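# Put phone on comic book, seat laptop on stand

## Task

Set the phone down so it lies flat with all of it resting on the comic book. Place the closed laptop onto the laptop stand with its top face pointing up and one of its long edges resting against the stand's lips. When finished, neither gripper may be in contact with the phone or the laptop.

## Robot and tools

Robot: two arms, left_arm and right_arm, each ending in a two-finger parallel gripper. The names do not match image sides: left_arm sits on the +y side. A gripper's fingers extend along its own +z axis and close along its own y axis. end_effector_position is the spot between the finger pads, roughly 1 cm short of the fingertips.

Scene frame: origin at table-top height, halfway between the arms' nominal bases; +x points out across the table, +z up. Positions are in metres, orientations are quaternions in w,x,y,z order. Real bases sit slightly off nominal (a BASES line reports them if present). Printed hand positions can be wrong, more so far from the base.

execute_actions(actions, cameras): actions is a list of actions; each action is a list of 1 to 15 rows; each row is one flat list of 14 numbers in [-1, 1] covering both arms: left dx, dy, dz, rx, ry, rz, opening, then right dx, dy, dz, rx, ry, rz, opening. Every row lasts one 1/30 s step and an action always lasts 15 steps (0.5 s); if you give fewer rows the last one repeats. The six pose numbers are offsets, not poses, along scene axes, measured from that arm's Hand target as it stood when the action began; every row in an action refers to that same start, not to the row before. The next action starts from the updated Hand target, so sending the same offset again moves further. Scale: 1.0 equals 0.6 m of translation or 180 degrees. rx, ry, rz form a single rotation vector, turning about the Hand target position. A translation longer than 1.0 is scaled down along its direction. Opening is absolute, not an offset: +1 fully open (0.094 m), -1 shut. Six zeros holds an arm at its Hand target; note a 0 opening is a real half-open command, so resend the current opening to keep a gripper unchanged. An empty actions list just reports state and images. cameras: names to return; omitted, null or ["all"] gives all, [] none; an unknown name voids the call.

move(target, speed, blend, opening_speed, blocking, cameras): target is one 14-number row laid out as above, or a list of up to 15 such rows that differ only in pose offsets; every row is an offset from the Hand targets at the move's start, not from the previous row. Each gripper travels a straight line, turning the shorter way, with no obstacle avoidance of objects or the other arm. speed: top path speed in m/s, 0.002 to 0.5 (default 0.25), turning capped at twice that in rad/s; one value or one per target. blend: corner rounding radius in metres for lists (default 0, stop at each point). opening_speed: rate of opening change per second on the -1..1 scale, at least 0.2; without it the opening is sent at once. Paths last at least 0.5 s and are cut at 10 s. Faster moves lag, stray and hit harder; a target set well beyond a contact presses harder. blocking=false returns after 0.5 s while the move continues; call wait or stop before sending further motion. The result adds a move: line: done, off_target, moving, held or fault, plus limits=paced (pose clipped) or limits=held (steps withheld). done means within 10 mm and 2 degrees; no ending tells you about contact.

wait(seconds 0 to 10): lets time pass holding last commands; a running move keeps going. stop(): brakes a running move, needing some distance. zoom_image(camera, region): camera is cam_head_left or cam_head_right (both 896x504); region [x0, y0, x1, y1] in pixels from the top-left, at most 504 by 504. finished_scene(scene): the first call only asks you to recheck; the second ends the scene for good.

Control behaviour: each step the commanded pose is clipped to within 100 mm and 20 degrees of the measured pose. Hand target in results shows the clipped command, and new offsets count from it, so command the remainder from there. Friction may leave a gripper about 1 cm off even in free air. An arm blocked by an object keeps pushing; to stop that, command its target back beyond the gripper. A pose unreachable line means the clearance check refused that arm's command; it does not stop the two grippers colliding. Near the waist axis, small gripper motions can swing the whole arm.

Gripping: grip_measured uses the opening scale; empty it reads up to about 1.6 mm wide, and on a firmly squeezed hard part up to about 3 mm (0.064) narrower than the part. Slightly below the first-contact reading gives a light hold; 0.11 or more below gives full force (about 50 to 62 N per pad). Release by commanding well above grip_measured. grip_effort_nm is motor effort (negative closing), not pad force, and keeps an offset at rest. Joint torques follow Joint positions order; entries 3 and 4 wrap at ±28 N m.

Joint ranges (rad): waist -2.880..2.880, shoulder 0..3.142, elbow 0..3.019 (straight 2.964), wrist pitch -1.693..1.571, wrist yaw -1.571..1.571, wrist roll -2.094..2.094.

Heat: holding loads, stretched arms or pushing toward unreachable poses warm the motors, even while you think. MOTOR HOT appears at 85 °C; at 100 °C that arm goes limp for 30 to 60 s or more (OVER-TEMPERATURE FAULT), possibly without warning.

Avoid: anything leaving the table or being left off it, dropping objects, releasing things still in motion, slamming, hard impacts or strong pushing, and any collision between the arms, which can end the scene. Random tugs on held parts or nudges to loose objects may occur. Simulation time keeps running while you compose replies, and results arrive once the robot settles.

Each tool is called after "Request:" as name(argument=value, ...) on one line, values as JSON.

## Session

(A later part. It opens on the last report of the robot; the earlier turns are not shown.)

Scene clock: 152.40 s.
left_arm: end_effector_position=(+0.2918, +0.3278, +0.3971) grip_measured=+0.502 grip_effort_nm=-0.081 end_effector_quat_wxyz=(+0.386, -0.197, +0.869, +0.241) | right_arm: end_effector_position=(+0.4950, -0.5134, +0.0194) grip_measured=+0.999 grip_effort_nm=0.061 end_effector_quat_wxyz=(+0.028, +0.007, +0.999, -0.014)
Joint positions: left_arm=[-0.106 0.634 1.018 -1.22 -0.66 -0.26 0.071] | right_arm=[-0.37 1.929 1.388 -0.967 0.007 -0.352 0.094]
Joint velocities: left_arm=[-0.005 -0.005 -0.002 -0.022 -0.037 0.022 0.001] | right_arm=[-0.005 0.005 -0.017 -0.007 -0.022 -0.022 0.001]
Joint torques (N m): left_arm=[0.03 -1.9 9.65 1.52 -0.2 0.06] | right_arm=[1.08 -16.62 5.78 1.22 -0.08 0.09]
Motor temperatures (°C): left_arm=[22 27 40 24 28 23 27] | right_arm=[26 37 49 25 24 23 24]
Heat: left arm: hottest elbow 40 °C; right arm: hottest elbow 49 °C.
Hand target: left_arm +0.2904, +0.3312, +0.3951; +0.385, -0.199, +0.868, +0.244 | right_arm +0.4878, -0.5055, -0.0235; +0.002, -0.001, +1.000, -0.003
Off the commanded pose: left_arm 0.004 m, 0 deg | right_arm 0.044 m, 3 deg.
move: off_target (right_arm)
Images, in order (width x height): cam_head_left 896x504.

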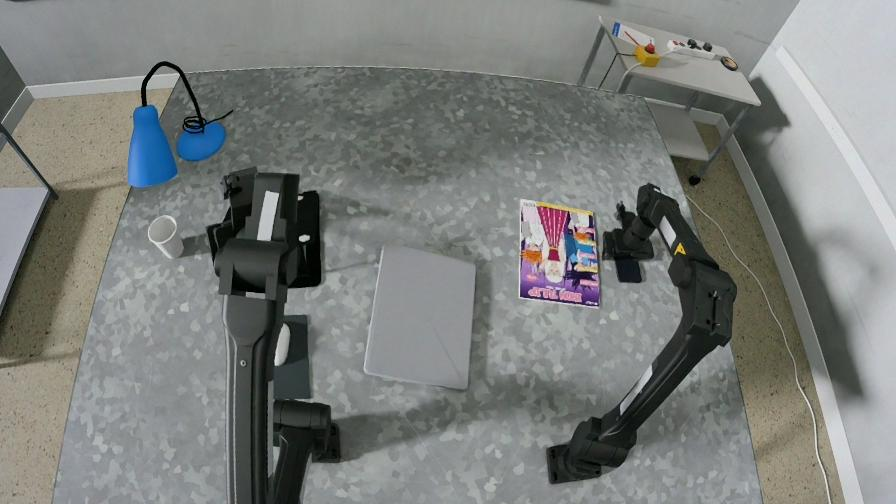

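Request:
move(target=[0,0,0,0,0,0,0.5,0,0,0.035,0,0,0,0.45], opening_speed=0.8, cameras=["cam_head_left"])

Request:
zoom_image(camera="cam_head_left", region=[580, 200, 680, 300])

Request:
move(target=[0,0,0,0,0,0,0.5,0,0,0,0,0,0,0.1], opening_speed=0.3, cameras=["cam_head_left"])

Request:
zoom_image(camera="cam_head_left", region=[580, 200, 680, 300])

Scene clock: 156.73 s.
left_arm: end_effector_position=(+0.2918, +0.3278, +0.3971) grip_measured=+0.502 grip_effort_nm=-0.085 end_effector_quat_wxyz=(+0.386, -0.197, +0.869, +0.241) | right_arm: end_effector_position=(+0.4947, -0.5145, +0.0194) grip_measured=+0.453 grip_effort_nm=-0.105 end_effector_quat_wxyz=(+0.027, +0.007, +0.999, -0.017)
Joint positions: left_arm=[-0.106 0.634 1.018 -1.22 -0.66 -0.26 0.071] | right_arm=[-0.37 1.929 1.388 -0.967 0.014 -0.352 0.068]
Joint velocities: left_arm=[0.005 0.005 0.002 -0.017 0.022 -0.037 0] | right_arm=[-0.024 -0.005 -0.017 -0.002 -0.007 0.007 0]
Joint torques (N m): left_arm=[-0.15 -2.2 9.8 1.59 -0.26 0.1] | right_arm=[1.2 -18.9 7.38 -0.31 -0.32 0.1]
Motor temperatures (°C): left_arm=[22 27 40 24 28 23 27] | right_arm=[26 37 48 25 24 23 24]
Heat: left arm: hottest elbow 40 °C; right arm: hottest elbow 48 °C.
Hand target: left_arm +0.2904, +0.3312, +0.3951; +0.385, -0.199, +0.868, +0.244 | right_arm +0.4881, -0.5053, -0.0025; +0.002, -0.001, +1.000, -0.003
Off the commanded pose: left_arm 0.004 m, 0 deg | right_arm 0.025 m, 3 deg.
move: off_target (right_arm)
Images, in order (width x height): cam_head_left 896x504.

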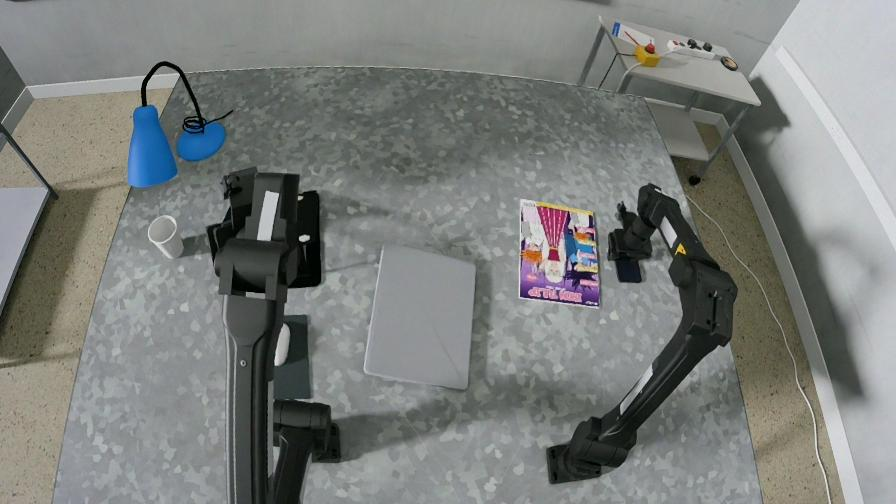

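Scaled by 5.040.

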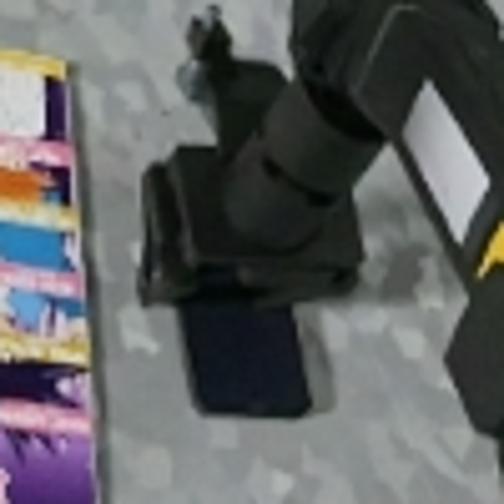

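Scene clock: 158.20 s.
left_arm: end_effector_position=(+0.2918, +0.3278, +0.3971) grip_measured=+0.502 grip_effort_nm=-0.081 end_effector_quat_wxyz=(+0.386, -0.197, +0.869, +0.241) | right_arm: end_effector_position=(+0.4944, -0.5147, +0.0194) grip_measured=+0.103 grip_effort_nm=-0.100 end_effector_quat_wxyz=(+0.027, +0.007, +0.999, -0.018)
Joint positions: left_arm=[-0.106 0.634 1.018 -1.22 -0.66 -0.26 0.071] | right_arm=[-0.37 1.929 1.388 -0.967 0.015 -0.352 0.052]
Joint velocities: left_arm=[-0.005 -0.015 -0.022 0.002 -0.022 -0.037 0.001] | right_arm=[0.005 -0.005 -0.017 0.002 0.007 0.022 0]
Joint torques (N m): left_arm=[-0.56 -1.44 9.87 1.42 -0.22 0.12] | right_arm=[1.08 -18.78 7.41 -0.29 -0.36 0.1]
Motor temperatures (°C): left_arm=[22 27 40 24 28 23 27] | right_arm=[26 37 48 25 24 23 24]
Heat: left arm: hottest elbow 40 °C; right arm: hottest elbow 48 °C.
Hand target: left_arm +0.2904, +0.3312, +0.3951; +0.385, -0.199, +0.868, +0.244 | right_arm +0.4881, -0.5053, -0.0025; +0.002, -0.001, +1.000, -0.003
Off the commanded pose: left_arm 0.004 m, 0 deg | right_arm 0.025 m, 3 deg.
move: off_target (right_arm)
Images, in order (width x height): cam_head_left 896x504.

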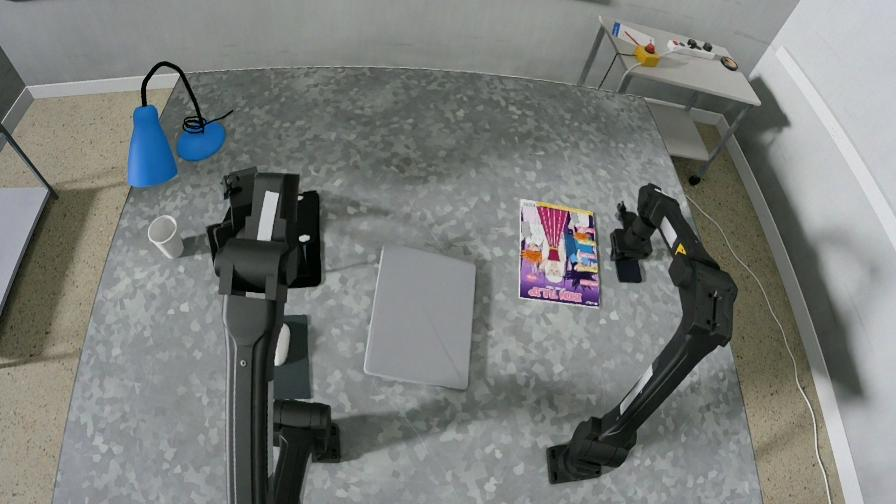

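Scaled by 5.040.

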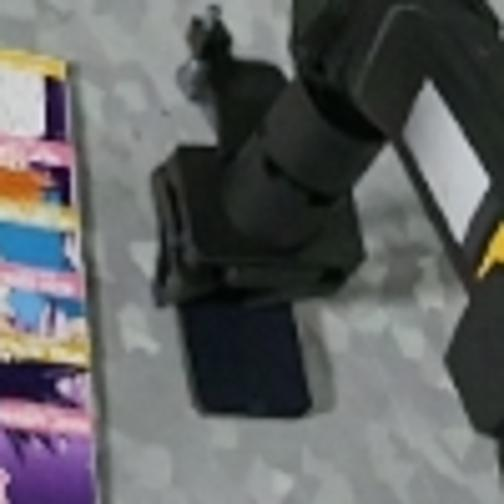

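Request:
move(target=[0,0,0,0,0,0,0.5,0,0,0,0,0,0,-0.2], opening_speed=0.3, cameras=["cam_head_left"])

Request:
zoom_image(camera="cam_head_left", region=[580, 200, 680, 300])

Scene clock: 162.10 s.
left_arm: end_effector_position=(+0.2918, +0.3278, +0.3971) grip_measured=+0.502 grip_effort_nm=-0.081 end_effector_quat_wxyz=(+0.386, -0.197, +0.869, +0.241) | right_arm: end_effector_position=(+0.4944, -0.5148, +0.0194) grip_measured=-0.197 grip_effort_nm=-0.105 end_effector_quat_wxyz=(+0.027, +0.007, +0.999, -0.018)
Joint positions: left_arm=[-0.106 0.634 1.018 -1.22 -0.66 -0.26 0.071] | right_arm=[-0.37 1.929 1.388 -0.967 0.016 -0.352 0.038]
Joint velocities: left_arm=[-0.005 -0.024 0.012 -0.007 -0.022 -0.007 -0.001] | right_arm=[-0.015 0.005 0.002 -0.002 0.007 -0.037 0]
Joint torques (N m): left_arm=[0.15 -1.79 9.84 1.74 -0.22 0.05] | right_arm=[1.14 -18.78 7.39 -0.29 -0.39 0.1]
Motor temperatures (°C): left_arm=[22 27 40 24 28 23 27] | right_arm=[26 36 48 25 24 23 24]
Heat: left arm: hottest elbow 40 °C; right arm: hottest elbow 48 °C.
Hand target: left_arm +0.2904, +0.3312, +0.3951; +0.385, -0.199, +0.868, +0.244 | right_arm +0.4881, -0.5053, -0.0025; +0.002, -0.001, +1.000, -0.003
Off the commanded pose: left_arm 0.004 m, 0 deg | right_arm 0.025 m, 3 deg.
move: off_target (right_arm)
Images, in order (width x height): cam_head_left 896x504.

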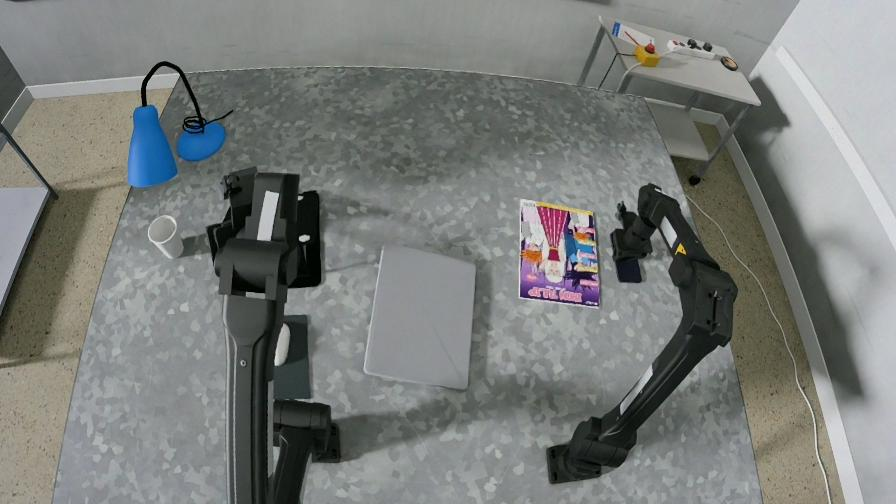

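Scaled by 5.040.

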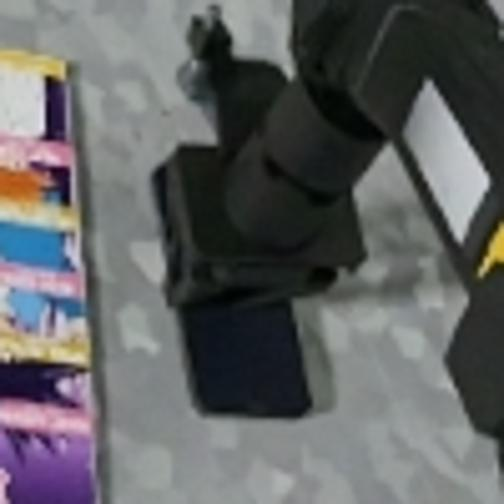

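Request:
move(target=[0,0,0,0,0,0,0.5,0,0,0.02,0,0,0,1], opening_speed=1.5, cameras=["cam_head_left"])

Request:
zoom_image(camera="cam_head_left", region=[580, 200, 680, 300])

Request:
move(target=[0,0,0,0,0,0,0.5,0,0,-0.08,0,0,0,1], speed=0.03, cameras=["cam_head_left"])

Request:
zoom_image(camera="cam_head_left", region=[580, 200, 680, 300])

Scene clock: 172.03 s.
left_arm: end_effector_position=(+0.2918, +0.3278, +0.3971) grip_measured=+0.502 grip_effort_nm=-0.081 end_effector_quat_wxyz=(+0.386, -0.197, +0.869, +0.241) | right_arm: end_effector_position=(+0.4902, -0.5033, +0.0198) grip_measured=+0.997 grip_effort_nm=0.081 end_effector_quat_wxyz=(+0.015, +0.000, +1.000, -0.005)
Joint positions: left_arm=[-0.106 0.634 1.018 -1.22 -0.66 -0.26 0.071] | right_arm=[-0.358 1.927 1.388 -1 0 -0.354 0.094]
Joint velocities: left_arm=[0.005 0.005 -0.007 -0.012 -0.037 0.051 0] | right_arm=[-0.005 -0.005 0.007 -0.012 0.022 -0.022 -0.001]
Joint torques (N m): left_arm=[0.09 -2.49 9.88 1.78 -0.26 0.01] | right_arm=[0.38 -19.72 8.06 -0.12 0.13 0.12]
Motor temperatures (°C): left_arm=[22 27 40 24 28 23 27] | right_arm=[26 36 48 25 24 23 24]
Heat: left arm: hottest elbow 40 °C; right arm: hottest elbow 48 °C.
Hand target: left_arm +0.2904, +0.3312, +0.3951; +0.385, -0.199, +0.868, +0.244 | right_arm +0.4882, -0.5053, +0.0094; +0.002, -0.001, +1.000, -0.003
Off the commanded pose: left_arm 0.004 m, 0 deg | right_arm 0.011 m, 1 deg.
move: off_target (right_arm)
Images, in order (width x height): cam_head_left 896x504.

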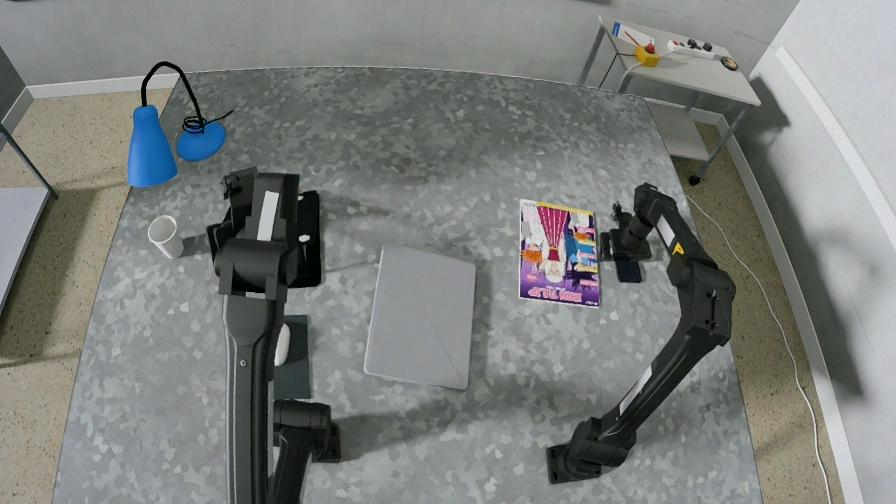

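Scaled by 5.040.

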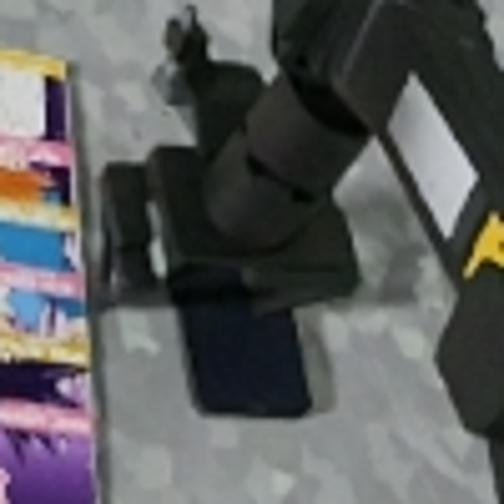

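Scene clock: 174.00 s.
left_arm: end_effector_position=(+0.2918, +0.3278, +0.3971) grip_measured=+0.502 grip_effort_nm=-0.081 end_effector_quat_wxyz=(+0.386, -0.197, +0.869, +0.241) | right_arm: end_effector_position=(+0.4990, -0.5079, +0.0177) grip_measured=+0.999 grip_effort_nm=0.066 end_effector_quat_wxyz=(+0.035, +0.002, +0.999, -0.017)
Joint positions: left_arm=[-0.106 0.634 1.018 -1.22 -0.66 -0.26 0.071] | right_arm=[-0.358 1.927 1.38 -0.946 0.007 -0.35 0.094]
Joint velocities: left_arm=[-0.005 -0.005 -0.002 -0.007 -0.125 0.007 0] | right_arm=[-0.005 -0.015 -0.012 0.007 0.037 0.051 0]
Joint torques (N m): left_arm=[-0.26 -2.37 10.02 1.42 -0.18 0.06] | right_arm=[0.21 -15.15 5.33 1.68 -0.11 0.07]
Motor temperatures (°C): left_arm=[22 26 40 24 28 23 27] | right_arm=[26 36 48 25 24 23 24]
Heat: left arm: hottest elbow 40 °C; right arm: hottest elbow 48 °C.
Hand target: left_arm +0.2904, +0.3312, +0.3951; +0.385, -0.199, +0.868, +0.244 | right_arm +0.4875, -0.5057, -0.0385; +0.002, -0.001, +1.000, -0.003
Off the commanded pose: left_arm 0.004 m, 0 deg | right_arm 0.057 m, 4 deg.
move: off_target (right_arm)
Images, in order (width x height): cam_head_left 896x504.

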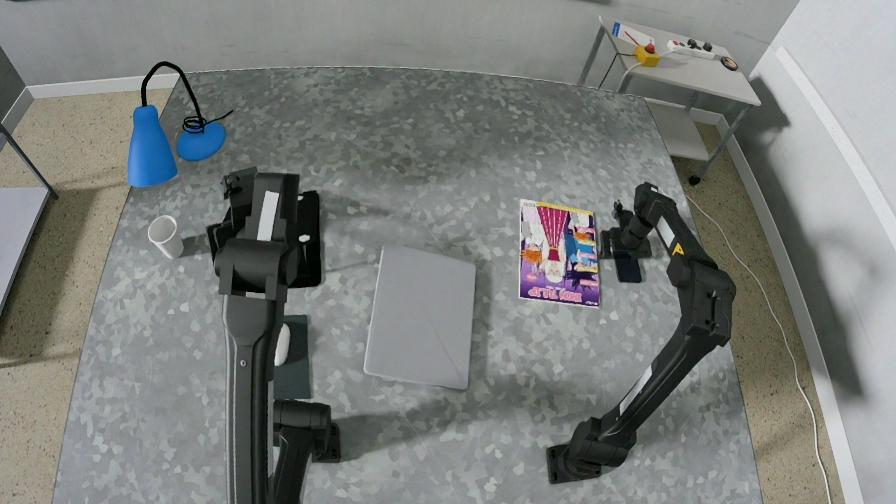

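Scaled by 5.040.

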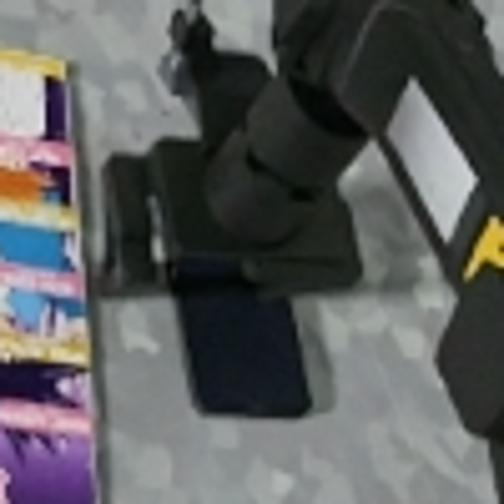

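Request:
move(target=[0,0,0,0,0,0,0.5,0,0,0.12,0,0,0,1], speed=0.05, cameras=["cam_head_left"])

Request:
move(target=[0,0,0,0,0,0,0.5,0,-0.03,0,0,0,0,1], speed=0.05, cameras=["cam_head_left"])

Request:
zoom_image(camera="cam_head_left", region=[580, 200, 680, 300])

Scene clock: 189.87 s.
left_arm: end_effector_position=(+0.2918, +0.3278, +0.3971) grip_measured=+0.502 grip_effort_nm=-0.085 end_effector_quat_wxyz=(+0.386, -0.197, +0.869, +0.241) | right_arm: end_effector_position=(+0.4773, -0.4999, +0.0210) grip_measured=+0.999 grip_effort_nm=0.056 end_effector_quat_wxyz=(-0.009, -0.003, +1.000, -0.001)
Joint positions: left_arm=[-0.106 0.634 1.018 -1.22 -0.66 -0.26 0.071] | right_arm=[-0.358 1.921 1.382 -1.047 0.007 -0.36 0.094]
Joint velocities: left_arm=[-0.005 0.005 0.007 -0.007 0.037 0.022 0] | right_arm=[-0.005 0.005 -0.007 -0.007 -0.095 0.007 0]
Joint torques (N m): left_arm=[-0.38 -2.14 9.73 1.61 -0.23 0.07] | right_arm=[0.38 -21.71 10.07 -0.4 -0.11 0.17]
Motor temperatures (°C): left_arm=[22 26 40 24 28 23 27] | right_arm=[26 37 46 25 24 23 24]
Heat: left arm: hottest elbow 40 °C; right arm: hottest elbow 46 °C.
Hand target: left_arm +0.2904, +0.3312, +0.3951; +0.385, -0.199, +0.868, +0.244 | right_arm +0.4886, -0.5051, +0.0334; +0.002, -0.001, +1.000, -0.003
Off the commanded pose: left_arm 0.004 m, 0 deg | right_arm 0.017 m, 1 deg.
move: off_target (right_arm)
Images, in order (width x height): cam_head_left 896x504.

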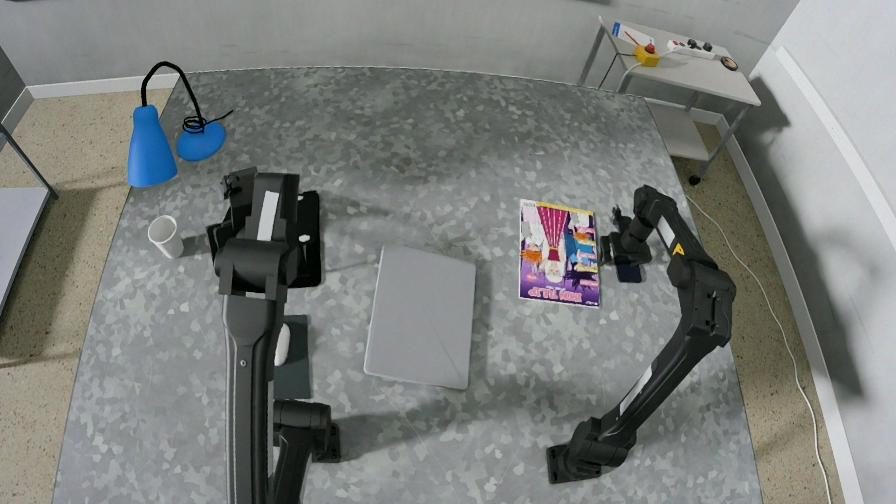

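Scene clock: 190.87 s.
left_arm: end_effector_position=(+0.2918, +0.3278, +0.3971) grip_measured=+0.502 grip_effort_nm=-0.081 end_effector_quat_wxyz=(+0.386, -0.197, +0.869, +0.241) | right_arm: end_effector_position=(+0.4716, -0.5109, +0.0224) grip_measured=+0.999 grip_effort_nm=0.061 end_effector_quat_wxyz=(-0.012, -0.002, +1.000, +0.002)
Joint positions: left_arm=[-0.106 0.634 1.018 -1.22 -0.66 -0.26 0.071] | right_arm=[-0.382 1.921 1.387 -1.06 0.006 -0.38 0.094]
Joint velocities: left_arm=[-0.005 0.005 0.002 0.002 0.022 -0.051 0] | right_arm=[0.005 -0.005 -0.002 0.002 -0.066 -0.037 0]
Joint torques (N m): left_arm=[-0.5 -2.37 9.84 1.61 -0.21 0.08] | right_arm=[-0.21 -20.66 11.28 -0.25 -0.06 0.02]
Motor temperatures (°C): left_arm=[22 26 40 24 28 23 27] | right_arm=[26 37 46 25 24 23 24]
Heat: left arm: hottest elbow 40 °C; right arm: hottest elbow 46 °C.
Hand target: left_arm +0.2904, +0.3312, +0.3951; +0.385, -0.199, +0.868, +0.244 | right_arm +0.4884, -0.5231, +0.0335; +0.002, -0.001, +1.000, -0.003
Off the commanded pose: left_arm 0.004 m, 0 deg | right_arm 0.024 m, 2 deg.
move: off_target (right_arm)
Images, in order (width x height): cam_head_left 896x504.

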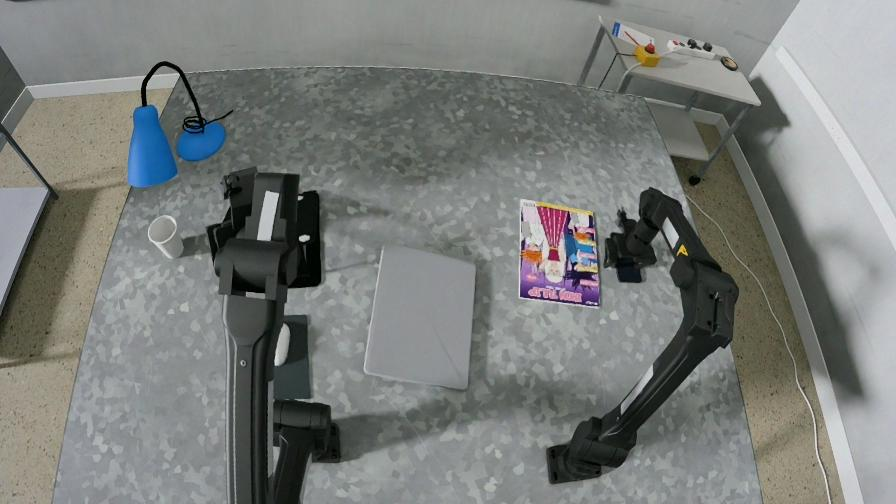

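Scaled by 5.040.

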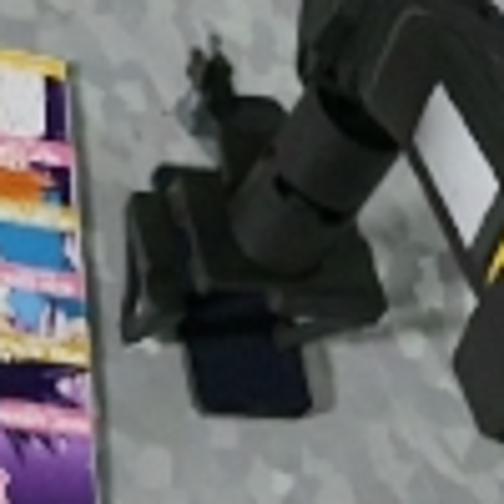

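Request:
execute_actions(actions=[])

Request:
zoom_image(camera="cam_head_right", region=[590, 200, 690, 300])

Request:
zoom_image(camera="cam_head_left", region=[600, 220, 660, 280])

Scene clock: 195.67 s.
left_arm: end_effector_position=(+0.2918, +0.3278, +0.3971) grip_measured=+0.502 grip_effort_nm=-0.081 end_effector_quat_wxyz=(+0.386, -0.197, +0.869, +0.241) | right_arm: end_effector_position=(+0.4716, -0.5109, +0.0224) grip_measured=+0.999 grip_effort_nm=0.056 end_effector_quat_wxyz=(-0.012, -0.002, +1.000, +0.002)
Joint positions: left_arm=[-0.106 0.634 1.018 -1.22 -0.66 -0.26 0.071] | right_arm=[-0.382 1.921 1.387 -1.06 0.006 -0.38 0.094]
Joint velocities: left_arm=[-0.005 -0.015 -0.027 -0.017 -0.066 0.022 0] | right_arm=[-0.005 -0.005 0.007 0.012 -0.051 -0.022 0]
Joint torques (N m): left_arm=[-0.67 -1.85 9.69 1.78 -0.2 0.05] | right_arm=[-0.15 -20.6 11.26 -0.24 -0.07 0.09]
Motor temperatures (°C): left_arm=[22 26 40 24 28 23 27] | right_arm=[26 37 46 25 24 23 24]
Heat: left arm: hottest elbow 40 °C; right arm: hottest elbow 46 °C.
Hand target: left_arm +0.2904, +0.3312, +0.3951; +0.385, -0.199, +0.868, +0.244 | right_arm +0.4884, -0.5231, +0.0335; +0.002, -0.001, +1.000, -0.003
Tool commands: left_gripper/opening=+0.5 right_gripper/opening=+1.0
Off the commanded pose: left_arm 0.004 m, 0 deg | right_arm 0.024 m, 2 deg.

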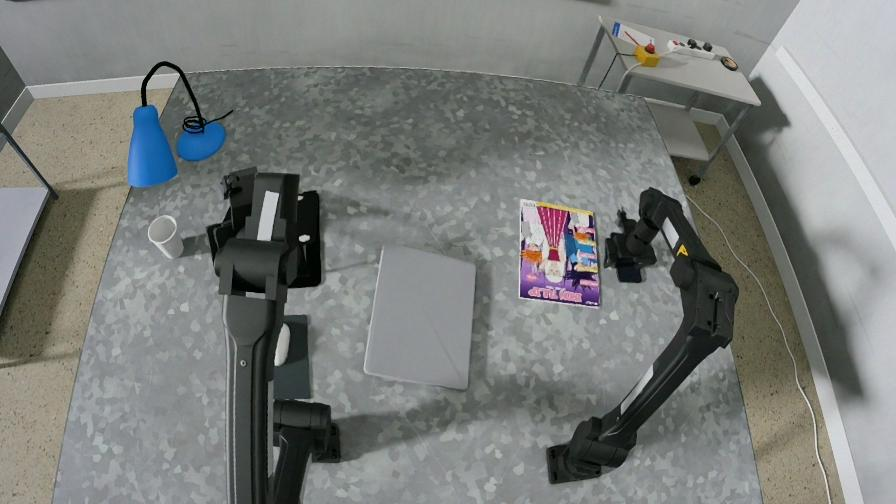

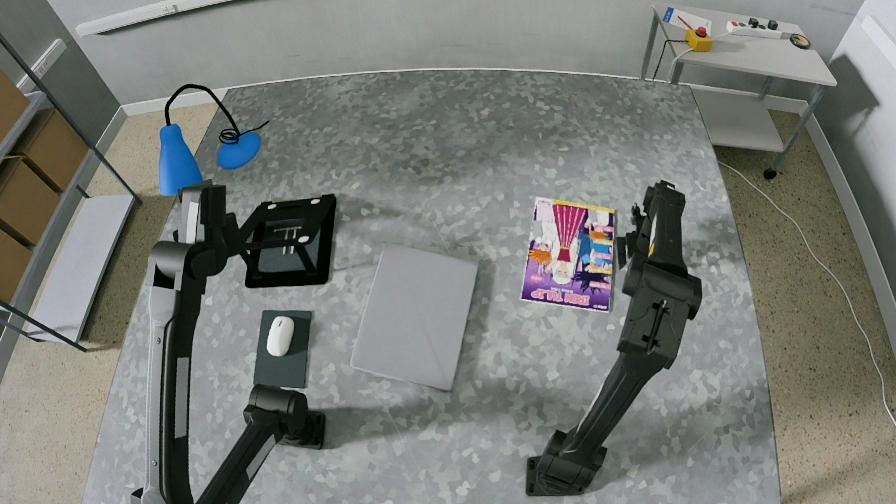

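Scaled by 5.040.

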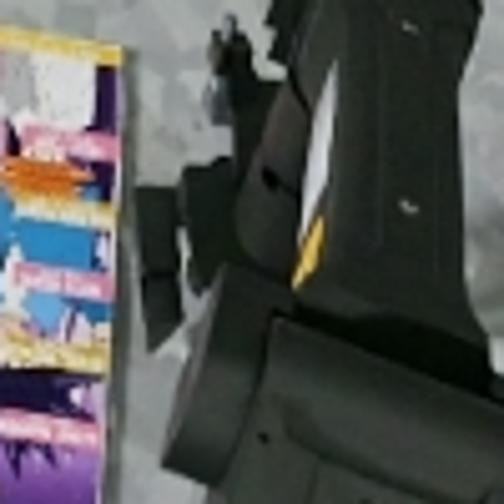

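Scaled by 8.400.

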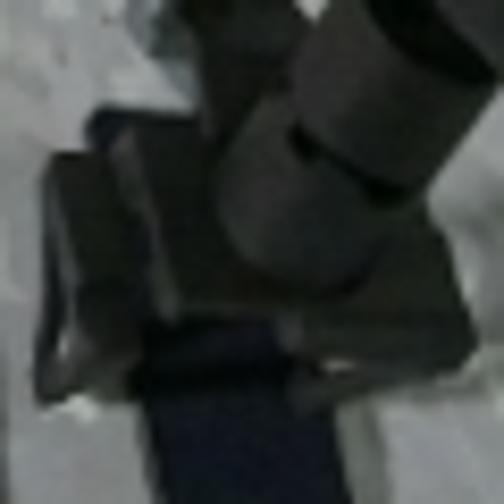

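Request:
move(target=[0,0,0,0,0,0,0.5,0,0,0.05,0,0,0,1], speed=0.05, cameras=[])

Request:
move(target=[0,0,0,0,0,0,0.5,0,-0.045,0,0,0,0,1], speed=0.05, cameras=["cam_head_left"])

Request:
zoom_image(camera="cam_head_left", region=[600, 220, 660, 280])

Scene clock: 207.93 s.
left_arm: end_effector_position=(+0.2918, +0.3278, +0.3971) grip_measured=+0.502 grip_effort_nm=-0.081 end_effector_quat_wxyz=(+0.386, -0.197, +0.869, +0.241) | right_arm: end_effector_position=(+0.4703, -0.5104, +0.0372) grip_measured=+0.999 grip_effort_nm=0.056 end_effector_quat_wxyz=(-0.026, -0.002, +1.000, +0.007)
Joint positions: left_arm=[-0.106 0.634 1.018 -1.22 -0.66 -0.26 0.071] | right_arm=[-0.382 1.915 1.421 -1.129 0.006 -0.38 0.094]
Joint velocities: left_arm=[-0.005 -0.005 -0.012 -0.012 0.007 0.037 -0.002] | right_arm=[-0.005 -0.015 0.007 -0.002 0.066 0.051 0]
Joint torques (N m): left_arm=[-0.32 -2.55 9.94 1.66 -0.21 0.06] | right_arm=[-0.15 -22.77 11.29 -0.34 -0.06 0.09]
Motor temperatures (°C): left_arm=[22 26 40 24 28 23 27] | right_arm=[26 37 47 25 24 23 24]
Heat: left arm: hottest elbow 40 °C; right arm: hottest elbow 47 °C.
Hand target: left_arm +0.2904, +0.3312, +0.3951; +0.385, -0.199, +0.868, +0.244 | right_arm +0.4889, -0.5229, +0.0636; +0.002, -0.001, +1.000, -0.003
Off the commanded pose: left_arm 0.004 m, 0 deg | right_arm 0.034 m, 3 deg.
move: off_target (right_arm)
No camera images: "cameras" was empty.

Scene clock: 209.10 s.
left_arm: end_effector_position=(+0.2918, +0.3278, +0.3971) grip_measured=+0.502 grip_effort_nm=-0.085 end_effector_quat_wxyz=(+0.386, -0.197, +0.869, +0.241) | right_arm: end_effector_position=(+0.4726, -0.5375, +0.0499) grip_measured=+0.999 grip_effort_nm=0.061 end_effector_quat_wxyz=(-0.014, -0.001, +1.000, +0.003)
Joint positions: left_arm=[-0.106 0.634 1.018 -1.22 -0.66 -0.26 0.071] | right_arm=[-0.426 1.915 1.459 -1.142 0.006 -0.424 0.094]
Joint velocities: left_arm=[-0.005 -0.015 0.002 0.002 0.022 0.007 0] | right_arm=[-0.015 -0.024 -0.022 -0.012 -0.081 -0.081 0]
Joint torques (N m): left_arm=[-0.26 -2.26 9.7 1.68 -0.21 0.06] | right_arm=[-0.09 -21.3 11.74 -0.13 -0.08 0.1]
Motor temperatures (°C): left_arm=[22 26 40 24 28 23 27] | right_arm=[26 37 47 25 24 23 24]
Heat: left arm: hottest elbow 40 °C; right arm: hottest elbow 47 °C.
Hand target: left_arm +0.2904, +0.3312, +0.3951; +0.385, -0.199, +0.868, +0.244 | right_arm +0.4886, -0.5501, +0.0637; +0.003, -0.001, +1.000, -0.003
Off the commanded pose: left_arm 0.004 m, 0 deg | right_arm 0.025 m, 2 deg.
move: off_target (right_arm)
Images, in order (width x height): cam_head_left 896x504.

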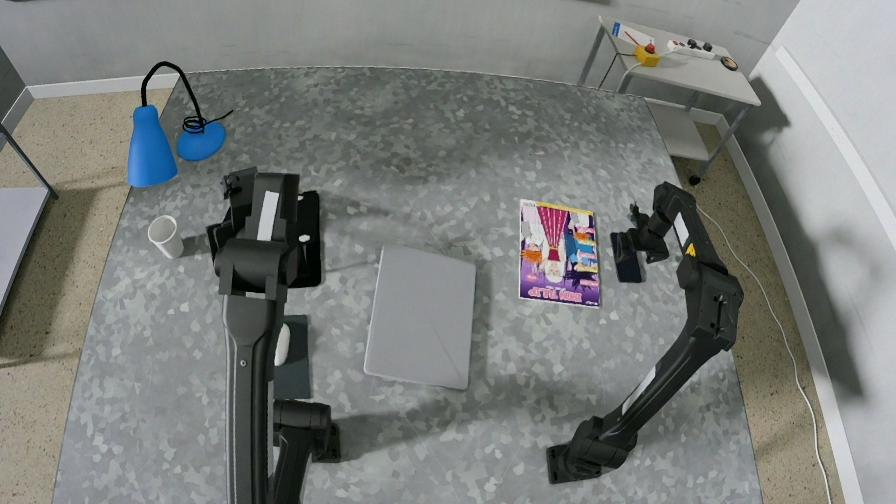

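Scaled by 8.400.

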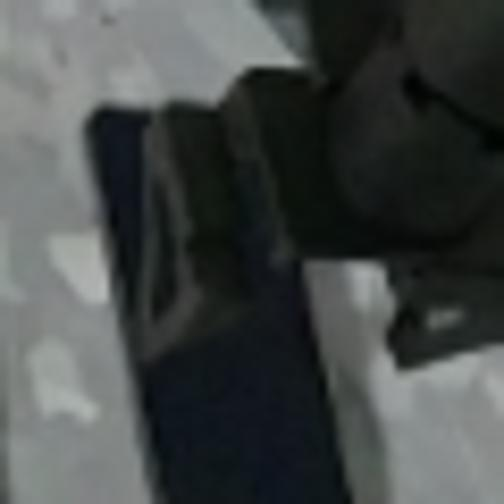

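Request:
move(target=[0,0,0,0,0,0,0.5,0,0,-0.085,0,0,0,1], speed=0.04, cameras=["cam_head_left"])

Request:
zoom_image(camera="cam_head_left", region=[600, 220, 660, 280])

Scene clock: 215.97 s.
left_arm: end_effector_position=(+0.2918, +0.3278, +0.3971) grip_measured=+0.502 grip_effort_nm=-0.081 end_effector_quat_wxyz=(+0.386, -0.197, +0.869, +0.241) | right_arm: end_effector_position=(+0.4907, -0.5457, +0.0344) grip_measured=+0.999 grip_effort_nm=0.056 end_effector_quat_wxyz=(+0.015, -0.002, +1.000, -0.010)
Joint positions: left_arm=[-0.106 0.634 1.018 -1.22 -0.66 -0.26 0.071] | right_arm=[-0.426 1.944 1.459 -1.051 0.006 -0.425 0.094]
Joint velocities: left_arm=[0.005 -0.005 0.012 -0.002 0.007 0.037 0] | right_arm=[0.015 -0.015 0.012 0.017 0.022 0.066 -0.001]
Joint torques (N m): left_arm=[-0.21 -1.85 9.73 1.55 -0.21 0.09] | right_arm=[-0.21 -18.96 7.69 0.5 -0.08 0.08]
Motor temperatures (°C): left_arm=[22 26 40 24 28 23 27] | right_arm=[26 37 48 25 24 23 24]
Heat: left arm: hottest elbow 40 °C; right arm: hottest elbow 48 °C.
Hand target: left_arm +0.2904, +0.3312, +0.3951; +0.385, -0.199, +0.868, +0.244 | right_arm +0.4879, -0.5504, +0.0128; +0.003, -0.001, +1.000, -0.003
Off the commanded pose: left_arm 0.004 m, 0 deg | right_arm 0.022 m, 2 deg.
move: off_target (right_arm)
Images, in order (width x height): cam_head_left 896x504.

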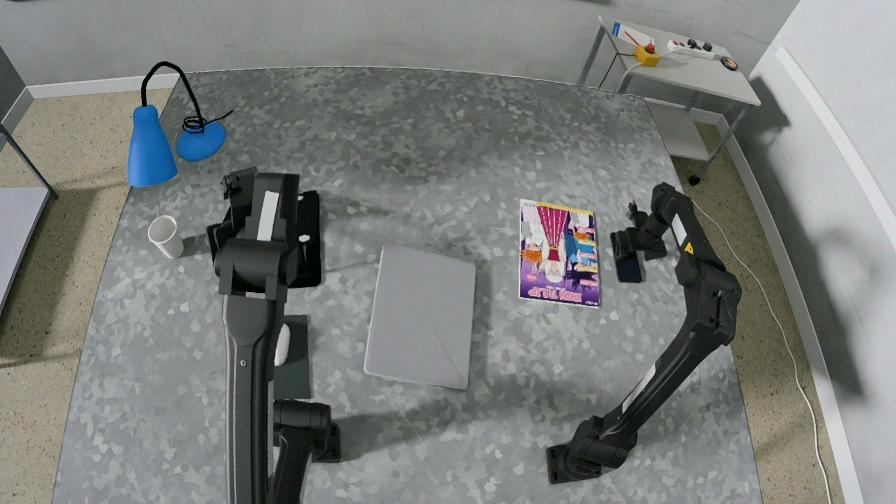

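Scaled by 8.400.

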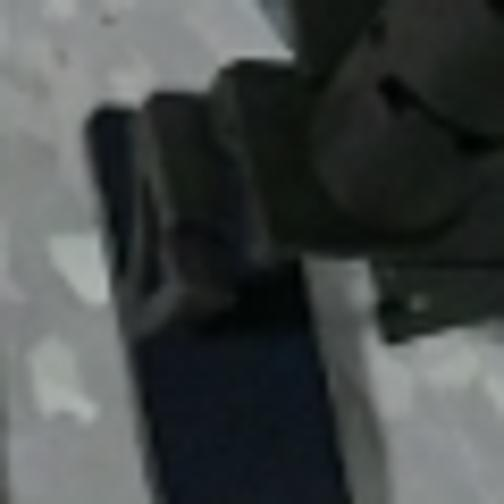

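Request:
move(target=[0,0,0,0,0,0,0.5,0,0,-0.05,0,0,0,1], speed=0.04, cameras=["cam_head_left"])

Request:
zoom_image(camera="cam_head_left", region=[600, 220, 660, 280])

Scene clock: 219.73 s.
left_arm: end_effector_position=(+0.2918, +0.3278, +0.3971) grip_measured=+0.502 grip_effort_nm=-0.085 end_effector_quat_wxyz=(+0.386, -0.197, +0.869, +0.241) | right_arm: end_effector_position=(+0.4970, -0.5491, +0.0162) grip_measured=+0.999 grip_effort_nm=0.061 end_effector_quat_wxyz=(+0.024, -0.003, +1.000, -0.014)
Joint positions: left_arm=[-0.106 0.634 1.018 -1.22 -0.66 -0.26 0.071] | right_arm=[-0.428 1.972 1.449 -0.992 0.005 -0.428 0.094]
Joint velocities: left_arm=[-0.005 -0.015 -0.002 -0.007 0.051 0.022 0] | right_arm=[0.005 -0.005 -0.007 0.007 -0.022 -0.066 0]
Joint torques (N m): left_arm=[-0.38 -1.67 9.83 1.65 -0.22 0.11] | right_arm=[-0.15 -18.73 6.45 0.83 -0.05 0.14]
Motor temperatures (°C): left_arm=[22 26 40 24 28 23 27] | right_arm=[26 37 48 25 24 23 24]
Heat: left arm: hottest elbow 40 °C; right arm: hottest elbow 48 °C.
Hand target: left_arm +0.2904, +0.3312, +0.3951; +0.385, -0.199, +0.868, +0.244 | right_arm +0.4875, -0.5507, -0.0171; +0.003, -0.001, +1.000, -0.003
Off the commanded pose: left_arm 0.004 m, 0 deg | right_arm 0.035 m, 3 deg.
move: off_target (right_arm)
Images, in order (width x height): cam_head_left 896x504.

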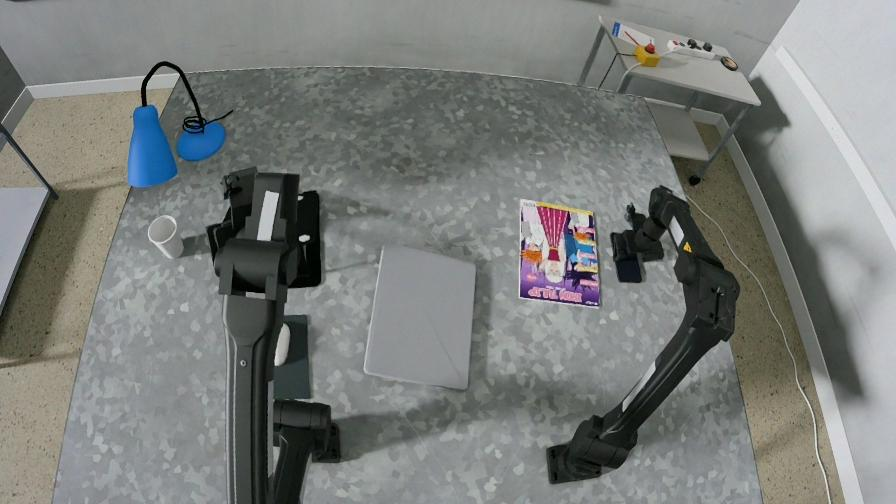

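Scaled by 8.400.

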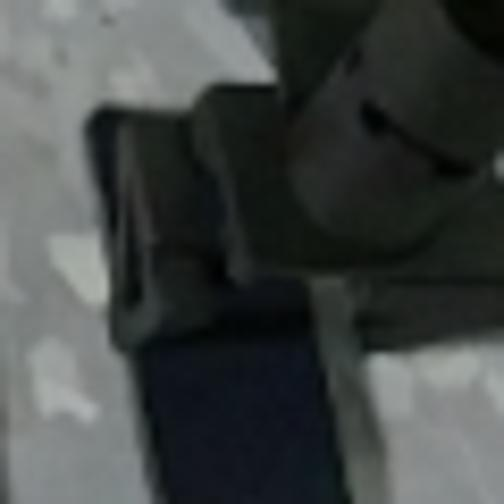

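Request:
move(target=[0,0,0,0,0,0,0.5,0,0.02,-0.015,0,0,0,1], speed=0.04, cameras=["cam_head_left"])

Request:
zoom_image(camera="cam_head_left", region=[600, 220, 660, 280])

Scene clock: 223.67 s.
left_arm: end_effector_position=(+0.2918, +0.3278, +0.3971) grip_measured=+0.502 grip_effort_nm=-0.081 end_effector_quat_wxyz=(+0.386, -0.197, +0.869, +0.241) | right_arm: end_effector_position=(+0.4963, -0.5485, +0.0138) grip_measured=+0.999 grip_effort_nm=0.056 end_effector_quat_wxyz=(+0.025, -0.003, +1.000, -0.013)
Joint positions: left_arm=[-0.106 0.634 1.018 -1.22 -0.66 -0.26 0.071] | right_arm=[-0.428 1.972 1.442 -0.983 0.003 -0.429 0.094]
Joint velocities: left_arm=[-0.015 -0.005 -0.007 -0.002 0.081 -0.007 -0.001] | right_arm=[-0.024 -0.024 0.007 0.007 -0.051 -0.007 0]
Joint torques (N m): left_arm=[-1.26 -1.73 10.03 1.46 -0.22 0.05] | right_arm=[1.2 -18.67 5.2 1.28 0.06 0.29]
Motor temperatures (°C): left_arm=[22 26 40 24 27 23 27] | right_arm=[26 37 48 25 24 23 24]
Heat: left arm: hottest elbow 40 °C; right arm: hottest elbow 48 °C.
Hand target: left_arm +0.2904, +0.3312, +0.3951; +0.385, -0.199, +0.868, +0.244 | right_arm +0.4874, -0.5387, -0.0262; +0.003, -0.001, +1.000, -0.003
Off the commanded pose: left_arm 0.004 m, 0 deg | right_arm 0.042 m, 3 deg.
move: off_target (right_arm)
Images, in order (width x height): cam_head_left 896x504.

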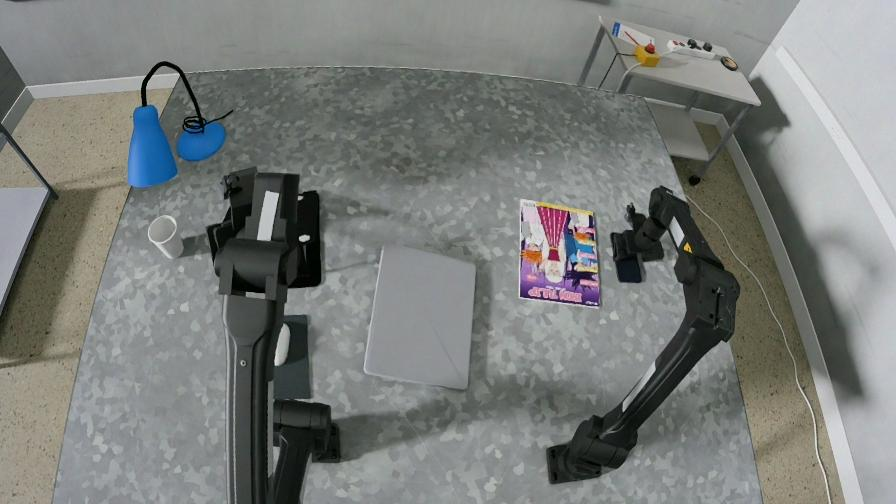

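Scaled by 8.400.

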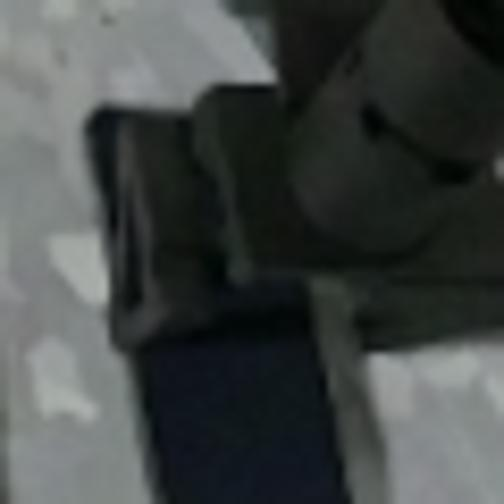

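Request:
move(target=[0,0,0,0,0,0,0.5,0,0,0.03,0,0,0,0.4], opening_speed=0.6, cameras=["cam_head_left"])

Request:
zoom_image(camera="cam_head_left", region=[600, 220, 660, 280])

Request:
move(target=[0,0,0,0,0,0,0.5,0,0,0,0,0,0,0.0], opening_speed=0.4, cameras=["cam_head_left"])

Request:
zoom_image(camera="cam_head_left", region=[600, 220, 660, 280])

Scene clock: 227.93 s.
left_arm: end_effector_position=(+0.2918, +0.3278, +0.3971) grip_measured=+0.502 grip_effort_nm=-0.085 end_effector_quat_wxyz=(+0.386, -0.197, +0.869, +0.241) | right_arm: end_effector_position=(+0.4963, -0.5417, +0.0139) grip_measured=+0.504 grip_effort_nm=-0.979 end_effector_quat_wxyz=(+0.023, -0.005, +1.000, -0.007)
Joint positions: left_arm=[-0.106 0.634 1.018 -1.22 -0.66 -0.26 0.071] | right_arm=[-0.42 1.971 1.44 -0.992 -0.007 -0.424 0.071]
Joint velocities: left_arm=[-0.005 -0.005 0.007 -0.002 0.007 -0.051 0] | right_arm=[0.005 -0.005 -0.007 0.002 -0.022 -0.007 -0.001]
Joint torques (N m): left_arm=[-0.26 -1.61 9.88 1.66 -0.25 0.07] | right_arm=[0.67 -20.07 6.46 0.39 0.37 0.24]
Motor temperatures (°C): left_arm=[22 26 40 24 27 23 27] | right_arm=[26 37 48 25 24 23 24]
Heat: left arm: hottest elbow 40 °C; right arm: hottest elbow 48 °C.
Hand target: left_arm +0.2904, +0.3312, +0.3951; +0.385, -0.199, +0.868, +0.244 | right_arm +0.4876, -0.5385, -0.0084; +0.002, -0.001, +1.000, -0.003
Off the commanded pose: left_arm 0.004 m, 0 deg | right_arm 0.024 m, 2 deg.
move: off_target (right_arm)
Images, in order (width x height): cam_head_left 896x504.

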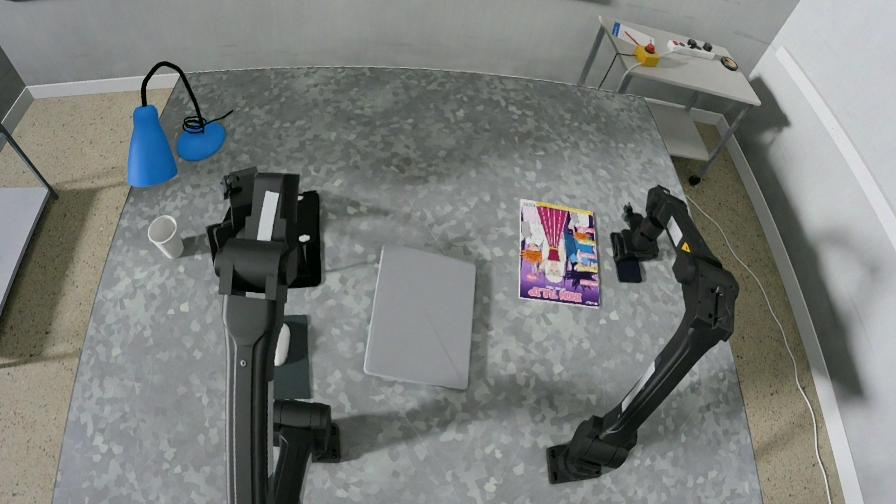

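Scaled by 8.400.

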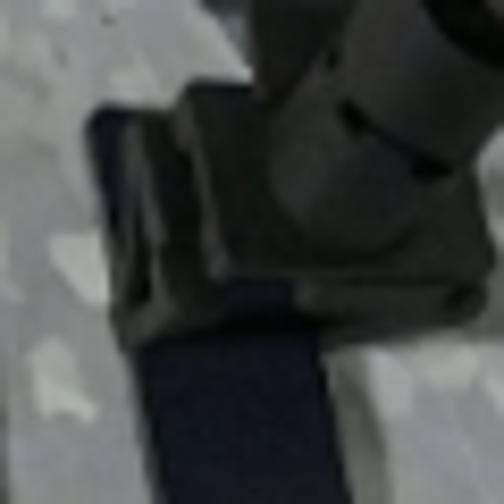

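Scene clock: 229.13 s.
left_arm: end_effector_position=(+0.2918, +0.3278, +0.3971) grip_measured=+0.502 grip_effort_nm=-0.085 end_effector_quat_wxyz=(+0.386, -0.197, +0.869, +0.241) | right_arm: end_effector_position=(+0.4963, -0.5417, +0.0139) grip_measured=+0.500 grip_effort_nm=-1.043 end_effector_quat_wxyz=(+0.023, -0.005, +1.000, -0.007)
Joint positions: left_arm=[-0.106 0.634 1.018 -1.22 -0.66 -0.26 0.071] | right_arm=[-0.42 1.971 1.44 -0.992 -0.007 -0.424 0.07]
Joint velocities: left_arm=[-0.005 0.005 -0.012 0.012 0.051 -0.007 0] | right_arm=[-0.005 0.005 -0.017 -0.012 -0.007 0.007 0]
Joint torques (N m): left_arm=[-0.38 -1.9 9.85 1.69 -0.21 0.05] | right_arm=[0.79 -20.07 6.46 0.36 0.37 0.24]
Motor temperatures (°C): left_arm=[22 26 40 24 27 23 27] | right_arm=[26 37 48 25 24 23 25]
Heat: left arm: hottest elbow 40 °C; right arm: hottest elbow 48 °C.
Hand target: left_arm +0.2904, +0.3312, +0.3951; +0.385, -0.199, +0.868, +0.244 | right_arm +0.4876, -0.5385, -0.0084; +0.002, -0.001, +1.000, -0.003
Off the commanded pose: left_arm 0.004 m, 0 deg | right_arm 0.024 m, 2 deg.
move: off_target (right_arm)
Images, in order (width x height): cam_head_left 896x504.

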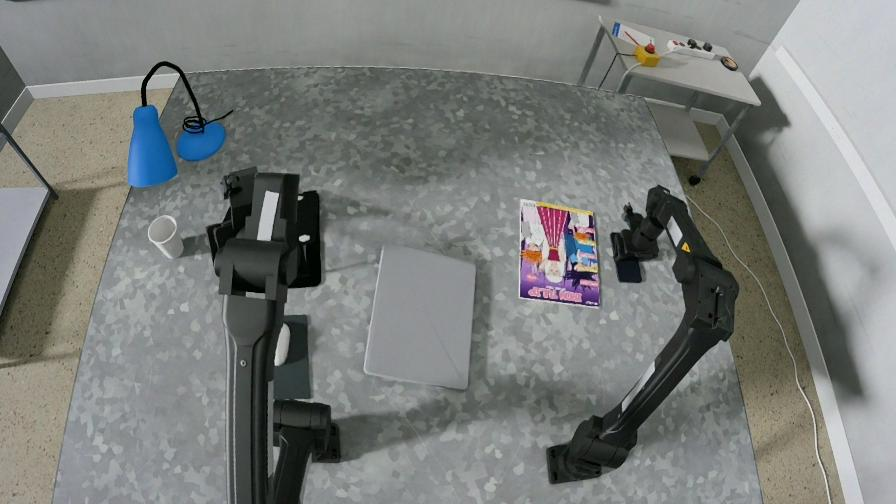

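Scaled by 8.400.

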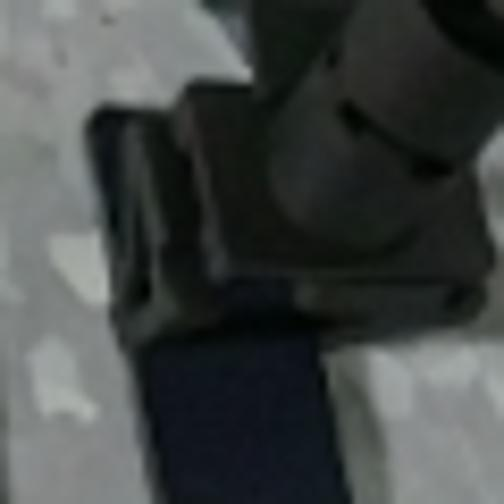

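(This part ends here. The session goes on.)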